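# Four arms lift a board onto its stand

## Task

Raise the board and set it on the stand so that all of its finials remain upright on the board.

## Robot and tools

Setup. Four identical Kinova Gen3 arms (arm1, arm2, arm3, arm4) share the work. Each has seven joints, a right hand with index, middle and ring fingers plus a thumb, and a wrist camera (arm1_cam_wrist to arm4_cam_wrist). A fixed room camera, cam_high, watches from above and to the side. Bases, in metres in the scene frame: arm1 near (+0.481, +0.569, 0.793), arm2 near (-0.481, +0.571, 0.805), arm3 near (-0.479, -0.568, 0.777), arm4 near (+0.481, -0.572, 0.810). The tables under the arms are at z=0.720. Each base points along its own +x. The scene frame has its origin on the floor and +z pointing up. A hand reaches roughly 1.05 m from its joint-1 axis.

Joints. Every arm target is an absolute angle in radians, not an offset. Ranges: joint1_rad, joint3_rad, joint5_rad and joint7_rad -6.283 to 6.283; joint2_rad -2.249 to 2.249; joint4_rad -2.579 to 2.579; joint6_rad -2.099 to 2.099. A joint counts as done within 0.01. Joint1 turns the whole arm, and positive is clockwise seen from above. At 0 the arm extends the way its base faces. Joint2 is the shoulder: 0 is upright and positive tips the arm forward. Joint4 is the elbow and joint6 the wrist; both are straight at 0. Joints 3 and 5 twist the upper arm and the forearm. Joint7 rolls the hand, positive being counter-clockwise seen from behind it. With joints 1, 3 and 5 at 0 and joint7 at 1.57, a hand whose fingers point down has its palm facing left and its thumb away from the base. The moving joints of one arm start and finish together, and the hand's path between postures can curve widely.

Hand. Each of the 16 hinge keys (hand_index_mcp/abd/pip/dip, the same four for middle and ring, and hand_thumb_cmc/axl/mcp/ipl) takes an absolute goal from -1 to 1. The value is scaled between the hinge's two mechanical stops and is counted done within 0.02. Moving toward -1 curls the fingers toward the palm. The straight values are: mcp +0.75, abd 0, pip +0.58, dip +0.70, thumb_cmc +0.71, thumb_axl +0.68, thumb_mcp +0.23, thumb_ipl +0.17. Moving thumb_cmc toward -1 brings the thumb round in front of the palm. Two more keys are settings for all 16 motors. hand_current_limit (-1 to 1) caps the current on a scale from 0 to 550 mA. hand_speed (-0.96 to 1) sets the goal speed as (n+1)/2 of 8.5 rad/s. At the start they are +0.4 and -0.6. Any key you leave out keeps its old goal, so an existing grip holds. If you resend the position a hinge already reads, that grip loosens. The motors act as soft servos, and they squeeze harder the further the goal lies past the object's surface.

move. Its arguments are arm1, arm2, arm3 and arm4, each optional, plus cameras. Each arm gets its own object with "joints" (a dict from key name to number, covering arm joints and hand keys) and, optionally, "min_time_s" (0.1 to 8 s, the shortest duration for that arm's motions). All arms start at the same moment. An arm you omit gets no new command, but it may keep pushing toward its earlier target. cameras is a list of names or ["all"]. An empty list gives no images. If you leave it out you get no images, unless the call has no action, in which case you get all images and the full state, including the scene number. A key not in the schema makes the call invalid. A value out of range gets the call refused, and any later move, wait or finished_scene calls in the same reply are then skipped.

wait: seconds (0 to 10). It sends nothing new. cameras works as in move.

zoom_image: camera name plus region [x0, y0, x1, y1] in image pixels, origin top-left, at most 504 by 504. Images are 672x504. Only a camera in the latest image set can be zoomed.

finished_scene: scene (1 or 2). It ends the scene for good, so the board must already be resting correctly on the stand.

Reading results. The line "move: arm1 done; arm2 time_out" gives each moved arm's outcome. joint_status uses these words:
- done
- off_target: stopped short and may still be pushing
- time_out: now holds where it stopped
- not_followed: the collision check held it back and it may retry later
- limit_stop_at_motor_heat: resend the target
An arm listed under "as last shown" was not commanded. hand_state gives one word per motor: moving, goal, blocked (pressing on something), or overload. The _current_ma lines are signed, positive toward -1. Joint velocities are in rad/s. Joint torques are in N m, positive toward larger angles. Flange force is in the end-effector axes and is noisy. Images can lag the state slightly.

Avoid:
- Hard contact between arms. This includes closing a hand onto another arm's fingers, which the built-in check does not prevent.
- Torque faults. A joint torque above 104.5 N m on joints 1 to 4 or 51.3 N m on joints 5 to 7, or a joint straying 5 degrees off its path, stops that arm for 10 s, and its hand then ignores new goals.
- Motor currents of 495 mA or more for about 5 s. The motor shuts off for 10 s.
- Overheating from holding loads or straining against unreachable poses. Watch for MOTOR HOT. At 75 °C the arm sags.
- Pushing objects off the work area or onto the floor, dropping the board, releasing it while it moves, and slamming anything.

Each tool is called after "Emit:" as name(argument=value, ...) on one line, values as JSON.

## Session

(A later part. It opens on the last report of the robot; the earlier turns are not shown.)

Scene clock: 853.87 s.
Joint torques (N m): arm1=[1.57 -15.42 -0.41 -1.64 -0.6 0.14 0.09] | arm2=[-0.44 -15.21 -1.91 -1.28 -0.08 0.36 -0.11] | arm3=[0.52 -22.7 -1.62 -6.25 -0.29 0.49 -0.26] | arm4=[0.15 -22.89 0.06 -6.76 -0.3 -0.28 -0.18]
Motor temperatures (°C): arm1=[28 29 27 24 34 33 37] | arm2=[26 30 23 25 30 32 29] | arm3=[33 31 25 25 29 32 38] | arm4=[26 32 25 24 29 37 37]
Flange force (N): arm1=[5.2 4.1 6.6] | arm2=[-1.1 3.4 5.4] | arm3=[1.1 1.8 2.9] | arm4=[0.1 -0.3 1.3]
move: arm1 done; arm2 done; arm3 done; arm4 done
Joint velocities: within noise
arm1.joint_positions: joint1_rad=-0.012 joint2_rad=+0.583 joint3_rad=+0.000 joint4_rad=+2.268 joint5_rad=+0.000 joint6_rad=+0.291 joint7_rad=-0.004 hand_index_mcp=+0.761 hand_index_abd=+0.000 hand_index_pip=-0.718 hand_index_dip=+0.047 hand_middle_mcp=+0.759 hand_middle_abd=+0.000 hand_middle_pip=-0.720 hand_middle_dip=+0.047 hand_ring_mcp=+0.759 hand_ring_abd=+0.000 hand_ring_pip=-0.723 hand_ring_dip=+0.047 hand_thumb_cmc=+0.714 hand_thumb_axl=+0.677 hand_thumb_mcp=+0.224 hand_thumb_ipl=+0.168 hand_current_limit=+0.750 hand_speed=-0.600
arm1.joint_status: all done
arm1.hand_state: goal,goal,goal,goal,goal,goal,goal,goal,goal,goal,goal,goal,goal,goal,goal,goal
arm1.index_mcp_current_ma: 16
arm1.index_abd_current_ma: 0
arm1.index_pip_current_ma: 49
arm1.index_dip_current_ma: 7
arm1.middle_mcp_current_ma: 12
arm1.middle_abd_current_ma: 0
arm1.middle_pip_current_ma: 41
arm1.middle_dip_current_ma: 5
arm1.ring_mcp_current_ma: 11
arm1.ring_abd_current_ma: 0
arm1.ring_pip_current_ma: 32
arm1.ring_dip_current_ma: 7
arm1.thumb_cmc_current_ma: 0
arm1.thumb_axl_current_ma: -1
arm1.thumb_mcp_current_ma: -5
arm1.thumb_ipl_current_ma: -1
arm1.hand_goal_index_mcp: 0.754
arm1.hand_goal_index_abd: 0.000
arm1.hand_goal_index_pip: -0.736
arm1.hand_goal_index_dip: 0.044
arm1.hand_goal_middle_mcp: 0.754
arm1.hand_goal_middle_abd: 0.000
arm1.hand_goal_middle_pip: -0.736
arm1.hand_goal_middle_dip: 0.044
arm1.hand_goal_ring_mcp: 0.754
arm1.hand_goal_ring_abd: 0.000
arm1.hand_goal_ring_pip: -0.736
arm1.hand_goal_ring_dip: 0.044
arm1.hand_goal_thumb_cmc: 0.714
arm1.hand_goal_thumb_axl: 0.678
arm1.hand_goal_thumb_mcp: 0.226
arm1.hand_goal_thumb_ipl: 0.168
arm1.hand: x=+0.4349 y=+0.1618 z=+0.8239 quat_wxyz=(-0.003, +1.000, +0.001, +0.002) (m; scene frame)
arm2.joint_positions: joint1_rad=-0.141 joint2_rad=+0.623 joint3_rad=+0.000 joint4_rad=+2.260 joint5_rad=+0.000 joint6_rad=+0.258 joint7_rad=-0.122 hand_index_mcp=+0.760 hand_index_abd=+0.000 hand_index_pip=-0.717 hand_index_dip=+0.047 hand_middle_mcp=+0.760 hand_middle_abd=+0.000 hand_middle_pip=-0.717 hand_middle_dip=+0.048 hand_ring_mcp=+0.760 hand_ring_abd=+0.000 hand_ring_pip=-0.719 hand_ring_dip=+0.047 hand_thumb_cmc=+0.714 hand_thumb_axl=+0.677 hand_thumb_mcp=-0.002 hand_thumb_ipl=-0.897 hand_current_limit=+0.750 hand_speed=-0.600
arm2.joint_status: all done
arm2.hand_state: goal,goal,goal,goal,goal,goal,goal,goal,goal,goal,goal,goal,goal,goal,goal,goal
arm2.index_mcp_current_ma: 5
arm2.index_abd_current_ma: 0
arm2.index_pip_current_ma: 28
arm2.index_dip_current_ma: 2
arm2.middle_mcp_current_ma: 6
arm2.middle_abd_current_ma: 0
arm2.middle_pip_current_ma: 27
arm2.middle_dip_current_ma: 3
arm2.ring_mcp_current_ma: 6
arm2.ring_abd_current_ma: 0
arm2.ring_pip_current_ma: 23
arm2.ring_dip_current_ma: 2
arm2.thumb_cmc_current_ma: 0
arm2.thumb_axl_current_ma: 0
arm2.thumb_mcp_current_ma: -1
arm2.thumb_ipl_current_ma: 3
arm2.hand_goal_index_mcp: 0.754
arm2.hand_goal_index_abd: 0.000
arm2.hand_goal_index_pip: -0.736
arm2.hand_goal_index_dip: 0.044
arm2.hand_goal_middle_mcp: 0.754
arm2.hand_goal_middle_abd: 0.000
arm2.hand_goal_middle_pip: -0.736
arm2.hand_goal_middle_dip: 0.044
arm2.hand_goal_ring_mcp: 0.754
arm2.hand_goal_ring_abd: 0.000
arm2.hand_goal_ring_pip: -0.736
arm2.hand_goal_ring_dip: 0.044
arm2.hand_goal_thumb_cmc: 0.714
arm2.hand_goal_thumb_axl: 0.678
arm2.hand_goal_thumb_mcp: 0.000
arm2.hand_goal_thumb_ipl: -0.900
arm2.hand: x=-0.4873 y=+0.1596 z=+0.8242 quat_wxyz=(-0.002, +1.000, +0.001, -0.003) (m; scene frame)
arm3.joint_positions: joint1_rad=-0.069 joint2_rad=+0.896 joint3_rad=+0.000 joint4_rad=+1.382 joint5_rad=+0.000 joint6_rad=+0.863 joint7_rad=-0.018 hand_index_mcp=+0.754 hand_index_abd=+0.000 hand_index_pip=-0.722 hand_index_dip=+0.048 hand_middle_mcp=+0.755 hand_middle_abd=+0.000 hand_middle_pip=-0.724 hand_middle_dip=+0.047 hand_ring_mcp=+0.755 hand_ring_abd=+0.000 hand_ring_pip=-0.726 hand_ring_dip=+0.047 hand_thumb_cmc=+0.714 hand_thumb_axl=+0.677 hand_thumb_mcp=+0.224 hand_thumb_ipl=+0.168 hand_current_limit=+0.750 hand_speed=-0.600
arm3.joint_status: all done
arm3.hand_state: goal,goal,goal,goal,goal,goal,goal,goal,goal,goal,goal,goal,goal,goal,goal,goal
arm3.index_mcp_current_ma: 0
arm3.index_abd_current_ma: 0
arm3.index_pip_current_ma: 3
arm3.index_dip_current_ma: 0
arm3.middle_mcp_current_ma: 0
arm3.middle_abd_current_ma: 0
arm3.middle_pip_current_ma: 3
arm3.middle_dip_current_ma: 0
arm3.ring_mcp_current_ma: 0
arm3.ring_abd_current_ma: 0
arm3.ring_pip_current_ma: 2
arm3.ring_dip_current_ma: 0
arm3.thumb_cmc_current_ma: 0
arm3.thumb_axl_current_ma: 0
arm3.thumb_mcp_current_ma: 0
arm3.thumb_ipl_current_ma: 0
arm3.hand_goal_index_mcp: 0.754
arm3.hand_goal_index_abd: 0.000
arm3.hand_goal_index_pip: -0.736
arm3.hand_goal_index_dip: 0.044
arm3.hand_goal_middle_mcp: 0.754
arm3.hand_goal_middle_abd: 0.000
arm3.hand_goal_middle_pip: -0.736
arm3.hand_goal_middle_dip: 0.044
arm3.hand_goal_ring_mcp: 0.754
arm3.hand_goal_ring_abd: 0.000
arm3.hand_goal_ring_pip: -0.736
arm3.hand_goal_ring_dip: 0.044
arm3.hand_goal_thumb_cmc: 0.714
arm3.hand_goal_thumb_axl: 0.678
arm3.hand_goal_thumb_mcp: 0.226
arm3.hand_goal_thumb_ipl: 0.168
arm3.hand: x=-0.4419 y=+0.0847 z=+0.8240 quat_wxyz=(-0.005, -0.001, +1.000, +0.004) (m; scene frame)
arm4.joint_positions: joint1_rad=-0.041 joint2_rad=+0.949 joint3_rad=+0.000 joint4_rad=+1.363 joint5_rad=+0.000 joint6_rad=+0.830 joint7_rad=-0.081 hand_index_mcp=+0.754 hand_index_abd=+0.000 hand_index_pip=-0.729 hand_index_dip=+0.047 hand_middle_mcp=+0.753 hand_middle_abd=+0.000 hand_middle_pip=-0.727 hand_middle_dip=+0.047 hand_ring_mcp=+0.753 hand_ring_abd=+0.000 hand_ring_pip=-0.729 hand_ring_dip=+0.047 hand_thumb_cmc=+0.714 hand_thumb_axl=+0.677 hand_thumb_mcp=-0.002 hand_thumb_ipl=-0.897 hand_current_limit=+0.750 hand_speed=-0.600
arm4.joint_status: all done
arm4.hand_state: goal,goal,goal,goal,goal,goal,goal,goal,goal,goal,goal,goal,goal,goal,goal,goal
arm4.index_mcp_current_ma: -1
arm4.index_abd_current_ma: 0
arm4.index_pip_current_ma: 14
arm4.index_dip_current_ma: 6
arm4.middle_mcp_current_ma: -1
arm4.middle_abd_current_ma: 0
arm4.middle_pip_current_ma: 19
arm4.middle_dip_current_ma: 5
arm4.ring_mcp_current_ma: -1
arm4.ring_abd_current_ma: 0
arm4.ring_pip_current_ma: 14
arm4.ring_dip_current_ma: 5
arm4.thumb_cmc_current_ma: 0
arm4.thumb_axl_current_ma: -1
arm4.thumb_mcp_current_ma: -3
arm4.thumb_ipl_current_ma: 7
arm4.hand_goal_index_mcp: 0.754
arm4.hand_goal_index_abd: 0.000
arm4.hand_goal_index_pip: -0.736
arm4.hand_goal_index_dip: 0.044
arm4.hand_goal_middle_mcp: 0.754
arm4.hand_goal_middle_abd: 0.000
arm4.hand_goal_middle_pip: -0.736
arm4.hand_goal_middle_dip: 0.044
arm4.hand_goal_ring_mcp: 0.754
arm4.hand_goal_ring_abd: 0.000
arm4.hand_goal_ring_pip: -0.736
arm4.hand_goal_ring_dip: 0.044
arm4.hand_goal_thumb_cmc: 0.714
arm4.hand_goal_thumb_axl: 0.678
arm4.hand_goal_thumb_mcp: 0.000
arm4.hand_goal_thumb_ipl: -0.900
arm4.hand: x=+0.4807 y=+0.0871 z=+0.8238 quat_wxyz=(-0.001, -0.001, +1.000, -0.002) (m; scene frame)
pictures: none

Emit:
move(arm1={"joints": {"joint2_rad": 0.5711, "joint4_rad": 2.2660, "joint6_rad": 0.3045}, "min_time_s": 1.5}, arm2={"joints": {"joint2_rad": 0.6114, "joint4_rad": 2.2585, "joint6_rad": 0.2717}, "min_time_s": 1.5}, arm3={"joints": {"joint2_rad": 0.8903, "joint4_rad": 1.3799, "joint6_rad": 0.8714}, "min_time_s": 1.5}, arm4={"joints": {"joint2_rad": 0.9385, "joint4_rad": 1.3613, "joint6_rad": 0.8418}, "min_time_s": 1.5}, cameras=["cam_high"])

Scene clock: 865.67 s.
Joint torques (N m): arm1=[1.67 -14.93 -0.24 -0.97 -0.53 0.6 0.1] | arm2=[-0.05 -16.24 -1.41 -1.29 -0.03 0.5 -0.2] | arm3=[0.81 -21.79 -1.32 -5.42 -0.22 0.9 -0.3] | arm4=[0.49 -27.01 0.51 -6.95 -0.17 0.68 -0.21]
Motor temperatures (°C): arm1=[28 29 27 24 34 33 37] | arm2=[26 31 23 25 30 32 29] | arm3=[33 31 25 25 29 32 38] | arm4=[26 33 25 24 29 37 37]
Flange force (N): arm1=[5.5 5.3 6.6] | arm2=[-0.1 4.2 9.1] | arm3=[1.5 3.0 1.9] | arm4=[0.8 4.2 9.9]
move: arm1 done; arm2 done; arm3 done; arm4 done
Joint velocities: within noise
arm1.joint_positions: joint1_rad=-0.012 joint2_rad=+0.571 joint3_rad=+0.000 joint4_rad=+2.266 joint5_rad=+0.000 joint6_rad=+0.304 joint7_rad=-0.004 hand_index_mcp=+0.762 hand_index_abd=+0.000 hand_index_pip=-0.713 hand_index_dip=+0.047 hand_middle_mcp=+0.761 hand_middle_abd=+0.000 hand_middle_pip=-0.715 hand_middle_dip=+0.047 hand_ring_mcp=+0.760 hand_ring_abd=+0.000 hand_ring_pip=-0.719 hand_ring_dip=+0.047 hand_thumb_cmc=+0.714 hand_thumb_axl=+0.677 hand_thumb_mcp=+0.224 hand_thumb_ipl=+0.168 hand_current_limit=+0.750 hand_speed=-0.600
arm1.joint_status: all done
arm1.hand_state: goal,goal,blocked,goal,goal,goal,blocked,goal,goal,goal,goal,goal,goal,goal,goal,goal
arm1.index_mcp_current_ma: 21
arm1.index_abd_current_ma: 0
arm1.index_pip_current_ma: 66
arm1.index_dip_current_ma: 7
arm1.middle_mcp_current_ma: 16
arm1.middle_abd_current_ma: 0
arm1.middle_pip_current_ma: 58
arm1.middle_dip_current_ma: 5
arm1.ring_mcp_current_ma: 13
arm1.ring_abd_current_ma: 0
arm1.ring_pip_current_ma: 47
arm1.ring_dip_current_ma: 7
arm1.thumb_cmc_current_ma: 0
arm1.thumb_axl_current_ma: -1
arm1.thumb_mcp_current_ma: -5
arm1.thumb_ipl_current_ma: -1
arm1.hand_goal_index_mcp: 0.754
arm1.hand_goal_index_abd: 0.000
arm1.hand_goal_index_pip: -0.736
arm1.hand_goal_index_dip: 0.044
arm1.hand_goal_middle_mcp: 0.754
arm1.hand_goal_middle_abd: 0.000
arm1.hand_goal_middle_pip: -0.736
arm1.hand_goal_middle_dip: 0.044
arm1.hand_goal_ring_mcp: 0.754
arm1.hand_goal_ring_abd: 0.000
arm1.hand_goal_ring_pip: -0.736
arm1.hand_goal_ring_dip: 0.044
arm1.hand_goal_thumb_cmc: 0.714
arm1.hand_goal_thumb_axl: 0.678
arm1.hand_goal_thumb_mcp: 0.226
arm1.hand_goal_thumb_ipl: 0.168
arm1.hand: x=+0.4349 y=+0.1617 z=+0.8279 quat_wxyz=(-0.003, +1.000, +0.001, +0.002) (m; scene frame)
arm2.joint_positions: joint1_rad=-0.141 joint2_rad=+0.611 joint3_rad=+0.000 joint4_rad=+2.258 joint5_rad=+0.000 joint6_rad=+0.272 joint7_rad=-0.122 hand_index_mcp=+0.765 hand_index_abd=+0.000 hand_index_pip=-0.709 hand_index_dip=+0.047 hand_middle_mcp=+0.765 hand_middle_abd=+0.000 hand_middle_pip=-0.709 hand_middle_dip=+0.048 hand_ring_mcp=+0.765 hand_ring_abd=+0.000 hand_ring_pip=-0.711 hand_ring_dip=+0.047 hand_thumb_cmc=+0.714 hand_thumb_axl=+0.677 hand_thumb_mcp=-0.002 hand_thumb_ipl=-0.897 hand_current_limit=+0.750 hand_speed=-0.600
arm2.joint_status: all done
arm2.hand_state: goal,goal,blocked,goal,goal,goal,blocked,goal,goal,goal,blocked,goal,goal,goal,goal,goal
arm2.index_mcp_current_ma: 13
arm2.index_abd_current_ma: 0
arm2.index_pip_current_ma: 46
arm2.index_dip_current_ma: 2
arm2.middle_mcp_current_ma: 14
arm2.middle_abd_current_ma: 0
arm2.middle_pip_current_ma: 44
arm2.middle_dip_current_ma: 3
arm2.ring_mcp_current_ma: 14
arm2.ring_abd_current_ma: 0
arm2.ring_pip_current_ma: 40
arm2.ring_dip_current_ma: 2
arm2.thumb_cmc_current_ma: 0
arm2.thumb_axl_current_ma: 0
arm2.thumb_mcp_current_ma: -1
arm2.thumb_ipl_current_ma: 3
arm2.hand_goal_index_mcp: 0.754
arm2.hand_goal_index_abd: 0.000
arm2.hand_goal_index_pip: -0.736
arm2.hand_goal_index_dip: 0.044
arm2.hand_goal_middle_mcp: 0.754
arm2.hand_goal_middle_abd: 0.000
arm2.hand_goal_middle_pip: -0.736
arm2.hand_goal_middle_dip: 0.044
arm2.hand_goal_ring_mcp: 0.754
arm2.hand_goal_ring_abd: 0.000
arm2.hand_goal_ring_pip: -0.736
arm2.hand_goal_ring_dip: 0.044
arm2.hand_goal_thumb_cmc: 0.714
arm2.hand_goal_thumb_axl: 0.678
arm2.hand_goal_thumb_mcp: 0.000
arm2.hand_goal_thumb_ipl: -0.900
arm2.hand: x=-0.4873 y=+0.1595 z=+0.8281 quat_wxyz=(-0.002, +1.000, +0.001, -0.003) (m; scene frame)
arm3.joint_positions: joint1_rad=-0.069 joint2_rad=+0.890 joint3_rad=+0.000 joint4_rad=+1.380 joint5_rad=+0.000 joint6_rad=+0.871 joint7_rad=-0.018 hand_index_mcp=+0.755 hand_index_abd=+0.000 hand_index_pip=-0.716 hand_index_dip=+0.048 hand_middle_mcp=+0.755 hand_middle_abd=+0.000 hand_middle_pip=-0.719 hand_middle_dip=+0.047 hand_ring_mcp=+0.756 hand_ring_abd=+0.000 hand_ring_pip=-0.723 hand_ring_dip=+0.047 hand_thumb_cmc=+0.714 hand_thumb_axl=+0.677 hand_thumb_mcp=+0.224 hand_thumb_ipl=+0.168 hand_current_limit=+0.750 hand_speed=-0.600
arm3.joint_status: all done
arm3.hand_state: goal,goal,goal,goal,goal,goal,goal,goal,goal,goal,goal,goal,goal,goal,goal,goal
arm3.index_mcp_current_ma: 0
arm3.index_abd_current_ma: 0
arm3.index_pip_current_ma: 6
arm3.index_dip_current_ma: 0
arm3.middle_mcp_current_ma: 0
arm3.middle_abd_current_ma: 0
arm3.middle_pip_current_ma: 5
arm3.middle_dip_current_ma: 0
arm3.ring_mcp_current_ma: 0
arm3.ring_abd_current_ma: 0
arm3.ring_pip_current_ma: 3
arm3.ring_dip_current_ma: 0
arm3.thumb_cmc_current_ma: 0
arm3.thumb_axl_current_ma: 0
arm3.thumb_mcp_current_ma: 0
arm3.thumb_ipl_current_ma: 0
arm3.hand_goal_index_mcp: 0.754
arm3.hand_goal_index_abd: 0.000
arm3.hand_goal_index_pip: -0.736
arm3.hand_goal_index_dip: 0.044
arm3.hand_goal_middle_mcp: 0.754
arm3.hand_goal_middle_abd: 0.000
arm3.hand_goal_middle_pip: -0.736
arm3.hand_goal_middle_dip: 0.044
arm3.hand_goal_ring_mcp: 0.754
arm3.hand_goal_ring_abd: 0.000
arm3.hand_goal_ring_pip: -0.736
arm3.hand_goal_ring_dip: 0.044
arm3.hand_goal_thumb_cmc: 0.714
arm3.hand_goal_thumb_axl: 0.678
arm3.hand_goal_thumb_mcp: 0.226
arm3.hand_goal_thumb_ipl: 0.168
arm3.hand: x=-0.4419 y=+0.0847 z=+0.8279 quat_wxyz=(-0.005, -0.001, +1.000, +0.004) (m; scene frame)
arm4.joint_positions: joint1_rad=-0.041 joint2_rad=+0.938 joint3_rad=+0.000 joint4_rad=+1.361 joint5_rad=+0.000 joint6_rad=+0.842 joint7_rad=-0.081 hand_index_mcp=+0.762 hand_index_abd=+0.000 hand_index_pip=-0.713 hand_index_dip=+0.047 hand_middle_mcp=+0.761 hand_middle_abd=+0.000 hand_middle_pip=-0.713 hand_middle_dip=+0.047 hand_ring_mcp=+0.761 hand_ring_abd=+0.000 hand_ring_pip=-0.716 hand_ring_dip=+0.047 hand_thumb_cmc=+0.714 hand_thumb_axl=+0.677 hand_thumb_mcp=-0.002 hand_thumb_ipl=-0.897 hand_current_limit=+0.750 hand_speed=-0.600
arm4.joint_status: all done
arm4.hand_state: goal,goal,blocked,goal,goal,goal,blocked,goal,goal,goal,goal,goal,goal,goal,goal,goal
arm4.index_mcp_current_ma: 17
arm4.index_abd_current_ma: 0
arm4.index_pip_current_ma: 62
arm4.index_dip_current_ma: 6
arm4.middle_mcp_current_ma: 16
arm4.middle_abd_current_ma: 0
arm4.middle_pip_current_ma: 61
arm4.middle_dip_current_ma: 5
arm4.ring_mcp_current_ma: 16
arm4.ring_abd_current_ma: 0
arm4.ring_pip_current_ma: 50
arm4.ring_dip_current_ma: 5
arm4.thumb_cmc_current_ma: 0
arm4.thumb_axl_current_ma: -1
arm4.thumb_mcp_current_ma: -3
arm4.thumb_ipl_current_ma: 7
arm4.hand_goal_index_mcp: 0.754
arm4.hand_goal_index_abd: 0.000
arm4.hand_goal_index_pip: -0.736
arm4.hand_goal_index_dip: 0.044
arm4.hand_goal_middle_mcp: 0.754
arm4.hand_goal_middle_abd: 0.000
arm4.hand_goal_middle_pip: -0.736
arm4.hand_goal_middle_dip: 0.044
arm4.hand_goal_ring_mcp: 0.754
arm4.hand_goal_ring_abd: 0.000
arm4.hand_goal_ring_pip: -0.736
arm4.hand_goal_ring_dip: 0.044
arm4.hand_goal_thumb_cmc: 0.714
arm4.hand_goal_thumb_axl: 0.678
arm4.hand_goal_thumb_mcp: 0.000
arm4.hand_goal_thumb_ipl: -0.900
arm4.hand: x=+0.4808 y=+0.0872 z=+0.8303 quat_wxyz=(-0.001, -0.001, +1.000, -0.002) (m; scene frame)
pictures: cam_high

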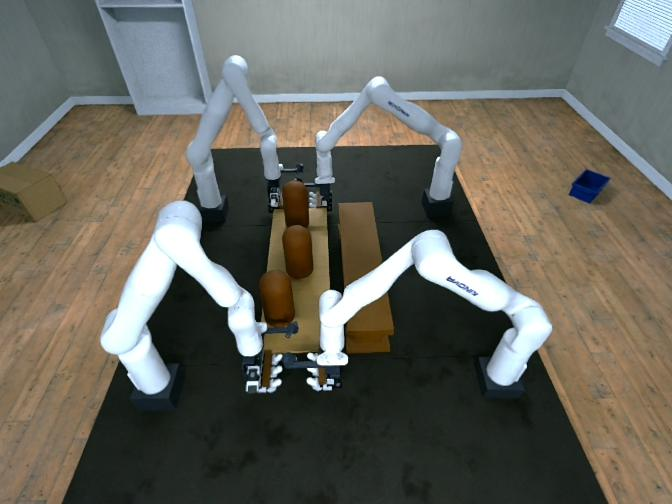

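Emit:
move(arm1={"joints": {"joint1_rad": -0.0118, "joint2_rad": 0.5447, "joint4_rad": 2.2610, "joint6_rad": 0.3360, "joint7_rad": -0.0042}, "min_time_s": 2}, arm2={"joints": {"joint1_rad": -0.1410, "joint2_rad": 0.5877, "joint4_rad": 2.2552, "joint6_rad": 0.2987, "joint7_rad": -0.1221}, "min_time_s": 2}, arm3={"joints": {"joint1_rad": -0.0695, "joint2_rad": 0.8751, "joint4_rad": 1.3742, "joint6_rad": 0.8923, "joint7_rad": -0.0180}, "min_time_s": 2}, arm4={"joints": {"joint1_rad": -0.0409, "joint2_rad": 0.9257, "joint4_rad": 1.3585, "joint6_rad": 0.8574, "joint7_rad": -0.0813}, "min_time_s": 2}, cameras=["cam_high"])

Emit:
zoom_image(camera="cam_high", region=[200, 150, 420, 420])

Scene clock: 895.90 s.
Joint torques (N m): arm1=[1.37 -16.54 -0.69 -1.67 -0.6 0.55 0.13] | arm2=[-0.45 -14.19 -2.04 -0.89 -0.12 0.73 -0.14] | arm3=[0.13 -24.83 -1.98 -6.72 -0.46 0.89 -0.27] | arm4=[-0.12 -23.75 -0.21 -5.81 -0.43 0.79 -0.18]
Motor temperatures (°C): arm1=[28 30 27 24 34 33 37] | arm2=[26 31 23 25 30 32 29] | arm3=[33 32 25 25 29 32 38] | arm4=[26 35 25 24 29 37 37]
Flange force (N): arm1=[4.7 6.0 11.7] | arm2=[-1.1 4.3 3.9] | arm3=[0.3 3.7 7.3] | arm4=[-0.2 3.6 4.5]
move: arm1 done; arm2 done; arm3 done; arm4 done
Joint velocities: within noise
arm1.joint_positions: joint1_rad=-0.012 joint2_rad=+0.545 joint3_rad=+0.000 joint4_rad=+2.261 joint5_rad=+0.000 joint6_rad=+0.336 joint7_rad=-0.004 hand_index_mcp=+0.766 hand_index_abd=+0.000 hand_index_pip=-0.707 hand_index_dip=+0.047 hand_middle_mcp=+0.765 hand_middle_abd=+0.000 hand_middle_pip=-0.710 hand_middle_dip=+0.047 hand_ring_mcp=+0.765 hand_ring_abd=+0.000 hand_ring_pip=-0.714 hand_ring_dip=+0.047 hand_thumb_cmc=+0.714 hand_thumb_axl=+0.677 hand_thumb_mcp=+0.224 hand_thumb_ipl=+0.168 hand_current_limit=+0.750 hand_speed=-0.600
arm1.joint_status: all done
arm1.hand_state: goal,goal,blocked,goal,goal,goal,blocked,goal,goal,goal,blocked,goal,goal,goal,goal,goal
arm1.index_mcp_current_ma: 34
arm1.index_abd_current_ma: 0
arm1.index_pip_current_ma: 87
arm1.index_dip_current_ma: 7
arm1.middle_mcp_current_ma: 29
arm1.middle_abd_current_ma: 0
arm1.middle_pip_current_ma: 77
arm1.middle_dip_current_ma: 5
arm1.ring_mcp_current_ma: 28
arm1.ring_abd_current_ma: 0
arm1.ring_pip_current_ma: 64
arm1.ring_dip_current_ma: 7
arm1.thumb_cmc_current_ma: 0
arm1.thumb_axl_current_ma: -1
arm1.thumb_mcp_current_ma: -5
arm1.thumb_ipl_current_ma: -1
arm1.hand_goal_index_mcp: 0.754
arm1.hand_goal_index_abd: 0.000
arm1.hand_goal_index_pip: -0.736
arm1.hand_goal_index_dip: 0.044
arm1.hand_goal_middle_mcp: 0.754
arm1.hand_goal_middle_abd: 0.000
arm1.hand_goal_middle_pip: -0.736
arm1.hand_goal_middle_dip: 0.044
arm1.hand_goal_ring_mcp: 0.754
arm1.hand_goal_ring_abd: 0.000
arm1.hand_goal_ring_pip: -0.736
arm1.hand_goal_ring_dip: 0.044
arm1.hand_goal_thumb_cmc: 0.714
arm1.hand_goal_thumb_axl: 0.678
arm1.hand_goal_thumb_mcp: 0.226
arm1.hand_goal_thumb_ipl: 0.168
arm1.hand: x=+0.4349 y=+0.1618 z=+0.8369 quat_wxyz=(-0.003, +1.000, +0.001, +0.002) (m; scene frame)
arm2.joint_positions: joint1_rad=-0.141 joint2_rad=+0.588 joint3_rad=+0.000 joint4_rad=+2.255 joint5_rad=+0.000 joint6_rad=+0.299 joint7_rad=-0.122 hand_index_mcp=+0.762 hand_index_abd=+0.000 hand_index_pip=-0.708 hand_index_dip=+0.047 hand_middle_mcp=+0.762 hand_middle_abd=+0.000 hand_middle_pip=-0.709 hand_middle_dip=+0.048 hand_ring_mcp=+0.763 hand_ring_abd=+0.000 hand_ring_pip=-0.711 hand_ring_dip=+0.047 hand_thumb_cmc=+0.714 hand_thumb_axl=+0.677 hand_thumb_mcp=-0.002 hand_thumb_ipl=-0.897 hand_current_limit=+0.750 hand_speed=-0.600
arm2.joint_status: all done
arm2.hand_state: goal,goal,blocked,goal,goal,goal,blocked,goal,goal,goal,blocked,goal,goal,goal,goal,goal
arm2.index_mcp_current_ma: 8
arm2.index_abd_current_ma: 0
arm2.index_pip_current_ma: 47
arm2.index_dip_current_ma: 2
arm2.middle_mcp_current_ma: 9
arm2.middle_abd_current_ma: 0
arm2.middle_pip_current_ma: 45
arm2.middle_dip_current_ma: 3
arm2.ring_mcp_current_ma: 11
arm2.ring_abd_current_ma: 0
arm2.ring_pip_current_ma: 40
arm2.ring_dip_current_ma: 2
arm2.thumb_cmc_current_ma: 0
arm2.thumb_axl_current_ma: 0
arm2.thumb_mcp_current_ma: -1
arm2.thumb_ipl_current_ma: 3
arm2.hand_goal_index_mcp: 0.754
arm2.hand_goal_index_abd: 0.000
arm2.hand_goal_index_pip: -0.736
arm2.hand_goal_index_dip: 0.044
arm2.hand_goal_middle_mcp: 0.754
arm2.hand_goal_middle_abd: 0.000
arm2.hand_goal_middle_pip: -0.736
arm2.hand_goal_middle_dip: 0.044
arm2.hand_goal_ring_mcp: 0.754
arm2.hand_goal_ring_abd: 0.000
arm2.hand_goal_ring_pip: -0.736
arm2.hand_goal_ring_dip: 0.044
arm2.hand_goal_thumb_cmc: 0.714
arm2.hand_goal_thumb_axl: 0.678
arm2.hand_goal_thumb_mcp: 0.000
arm2.hand_goal_thumb_ipl: -0.900
arm2.hand: x=-0.4873 y=+0.1596 z=+0.8362 quat_wxyz=(-0.002, +1.000, +0.001, -0.003) (m; scene frame)
arm3.joint_positions: joint1_rad=-0.069 joint2_rad=+0.875 joint3_rad=+0.000 joint4_rad=+1.374 joint5_rad=+0.000 joint6_rad=+0.892 joint7_rad=-0.018 hand_index_mcp=+0.758 hand_index_abd=+0.000 hand_index_pip=-0.710 hand_index_dip=+0.048 hand_middle_mcp=+0.759 hand_middle_abd=+0.000 hand_middle_pip=-0.713 hand_middle_dip=+0.047 hand_ring_mcp=+0.760 hand_ring_abd=+0.000 hand_ring_pip=-0.717 hand_ring_dip=+0.047 hand_thumb_cmc=+0.714 hand_thumb_axl=+0.677 hand_thumb_mcp=+0.224 hand_thumb_ipl=+0.168 hand_current_limit=+0.750 hand_speed=-0.600
arm3.joint_status: all done
arm3.hand_state: goal,goal,blocked,goal,goal,goal,blocked,goal,goal,goal,goal,goal,goal,goal,goal,goal
arm3.index_mcp_current_ma: 0
arm3.index_abd_current_ma: 0
arm3.index_pip_current_ma: 11
arm3.index_dip_current_ma: 0
arm3.middle_mcp_current_ma: 1
arm3.middle_abd_current_ma: 0
arm3.middle_pip_current_ma: 8
arm3.middle_dip_current_ma: 0
arm3.ring_mcp_current_ma: 1
arm3.ring_abd_current_ma: 0
arm3.ring_pip_current_ma: 6
arm3.ring_dip_current_ma: 0
arm3.thumb_cmc_current_ma: 0
arm3.thumb_axl_current_ma: 0
arm3.thumb_mcp_current_ma: 0
arm3.thumb_ipl_current_ma: 0
arm3.hand_goal_index_mcp: 0.754
arm3.hand_goal_index_abd: 0.000
arm3.hand_goal_index_pip: -0.736
arm3.hand_goal_index_dip: 0.044
arm3.hand_goal_middle_mcp: 0.754
arm3.hand_goal_middle_abd: 0.000
arm3.hand_goal_middle_pip: -0.736
arm3.hand_goal_middle_dip: 0.044
arm3.hand_goal_ring_mcp: 0.754
arm3.hand_goal_ring_abd: 0.000
arm3.hand_goal_ring_pip: -0.736
arm3.hand_goal_ring_dip: 0.044
arm3.hand_goal_thumb_cmc: 0.714
arm3.hand_goal_thumb_axl: 0.678
arm3.hand_goal_thumb_mcp: 0.226
arm3.hand_goal_thumb_ipl: 0.168
arm3.hand: x=-0.4419 y=+0.0847 z=+0.8379 quat_wxyz=(-0.005, -0.001, +1.000, +0.004) (m; scene frame)
arm4.joint_positions: joint1_rad=-0.041 joint2_rad=+0.926 joint3_rad=+0.000 joint4_rad=+1.358 joint5_rad=+0.000 joint6_rad=+0.857 joint7_rad=-0.081 hand_index_mcp=+0.756 hand_index_abd=+0.000 hand_index_pip=-0.712 hand_index_dip=+0.047 hand_middle_mcp=+0.756 hand_middle_abd=+0.000 hand_middle_pip=-0.713 hand_middle_dip=+0.047 hand_ring_mcp=+0.756 hand_ring_abd=+0.000 hand_ring_pip=-0.716 hand_ring_dip=+0.047 hand_thumb_cmc=+0.714 hand_thumb_axl=+0.677 hand_thumb_mcp=-0.002 hand_thumb_ipl=-0.897 hand_current_limit=+0.750 hand_speed=-0.600
arm4.joint_status: all done
arm4.hand_state: goal,goal,blocked,goal,goal,goal,blocked,goal,goal,goal,goal,goal,goal,goal,goal,goal
arm4.index_mcp_current_ma: 3
arm4.index_abd_current_ma: 0
arm4.index_pip_current_ma: 63
arm4.index_dip_current_ma: 6
arm4.middle_mcp_current_ma: 3
arm4.middle_abd_current_ma: 0
arm4.middle_pip_current_ma: 62
arm4.middle_dip_current_ma: 5
arm4.ring_mcp_current_ma: 4
arm4.ring_abd_current_ma: 0
arm4.ring_pip_current_ma: 50
arm4.ring_dip_current_ma: 5
arm4.thumb_cmc_current_ma: 0
arm4.thumb_axl_current_ma: -1
arm4.thumb_mcp_current_ma: -3
arm4.thumb_ipl_current_ma: 7
arm4.hand_goal_index_mcp: 0.754
arm4.hand_goal_index_abd: 0.000
arm4.hand_goal_index_pip: -0.736
arm4.hand_goal_index_dip: 0.044
arm4.hand_goal_middle_mcp: 0.754
arm4.hand_goal_middle_abd: 0.000
arm4.hand_goal_middle_pip: -0.736
arm4.hand_goal_middle_dip: 0.044
arm4.hand_goal_ring_mcp: 0.754
arm4.hand_goal_ring_abd: 0.000
arm4.hand_goal_ring_pip: -0.736
arm4.hand_goal_ring_dip: 0.044
arm4.hand_goal_thumb_cmc: 0.714
arm4.hand_goal_thumb_axl: 0.678
arm4.hand_goal_thumb_mcp: 0.000
arm4.hand_goal_thumb_ipl: -0.900
arm4.hand: x=+0.4807 y=+0.0872 z=+0.8383 quat_wxyz=(-0.001, -0.001, +1.000, -0.002) (m; scene frame)
pictures: cam_high

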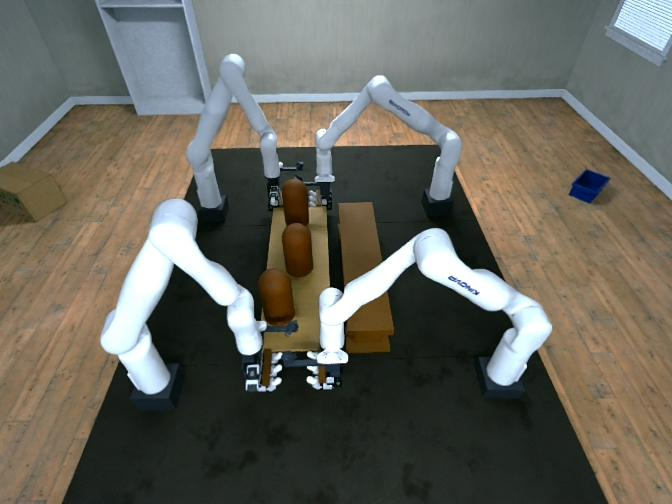

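Scaled by 1.867 from the camera's 672x504 image, which has a finer 960x720 frame.

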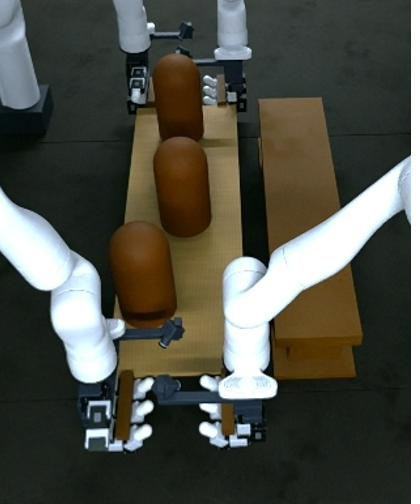

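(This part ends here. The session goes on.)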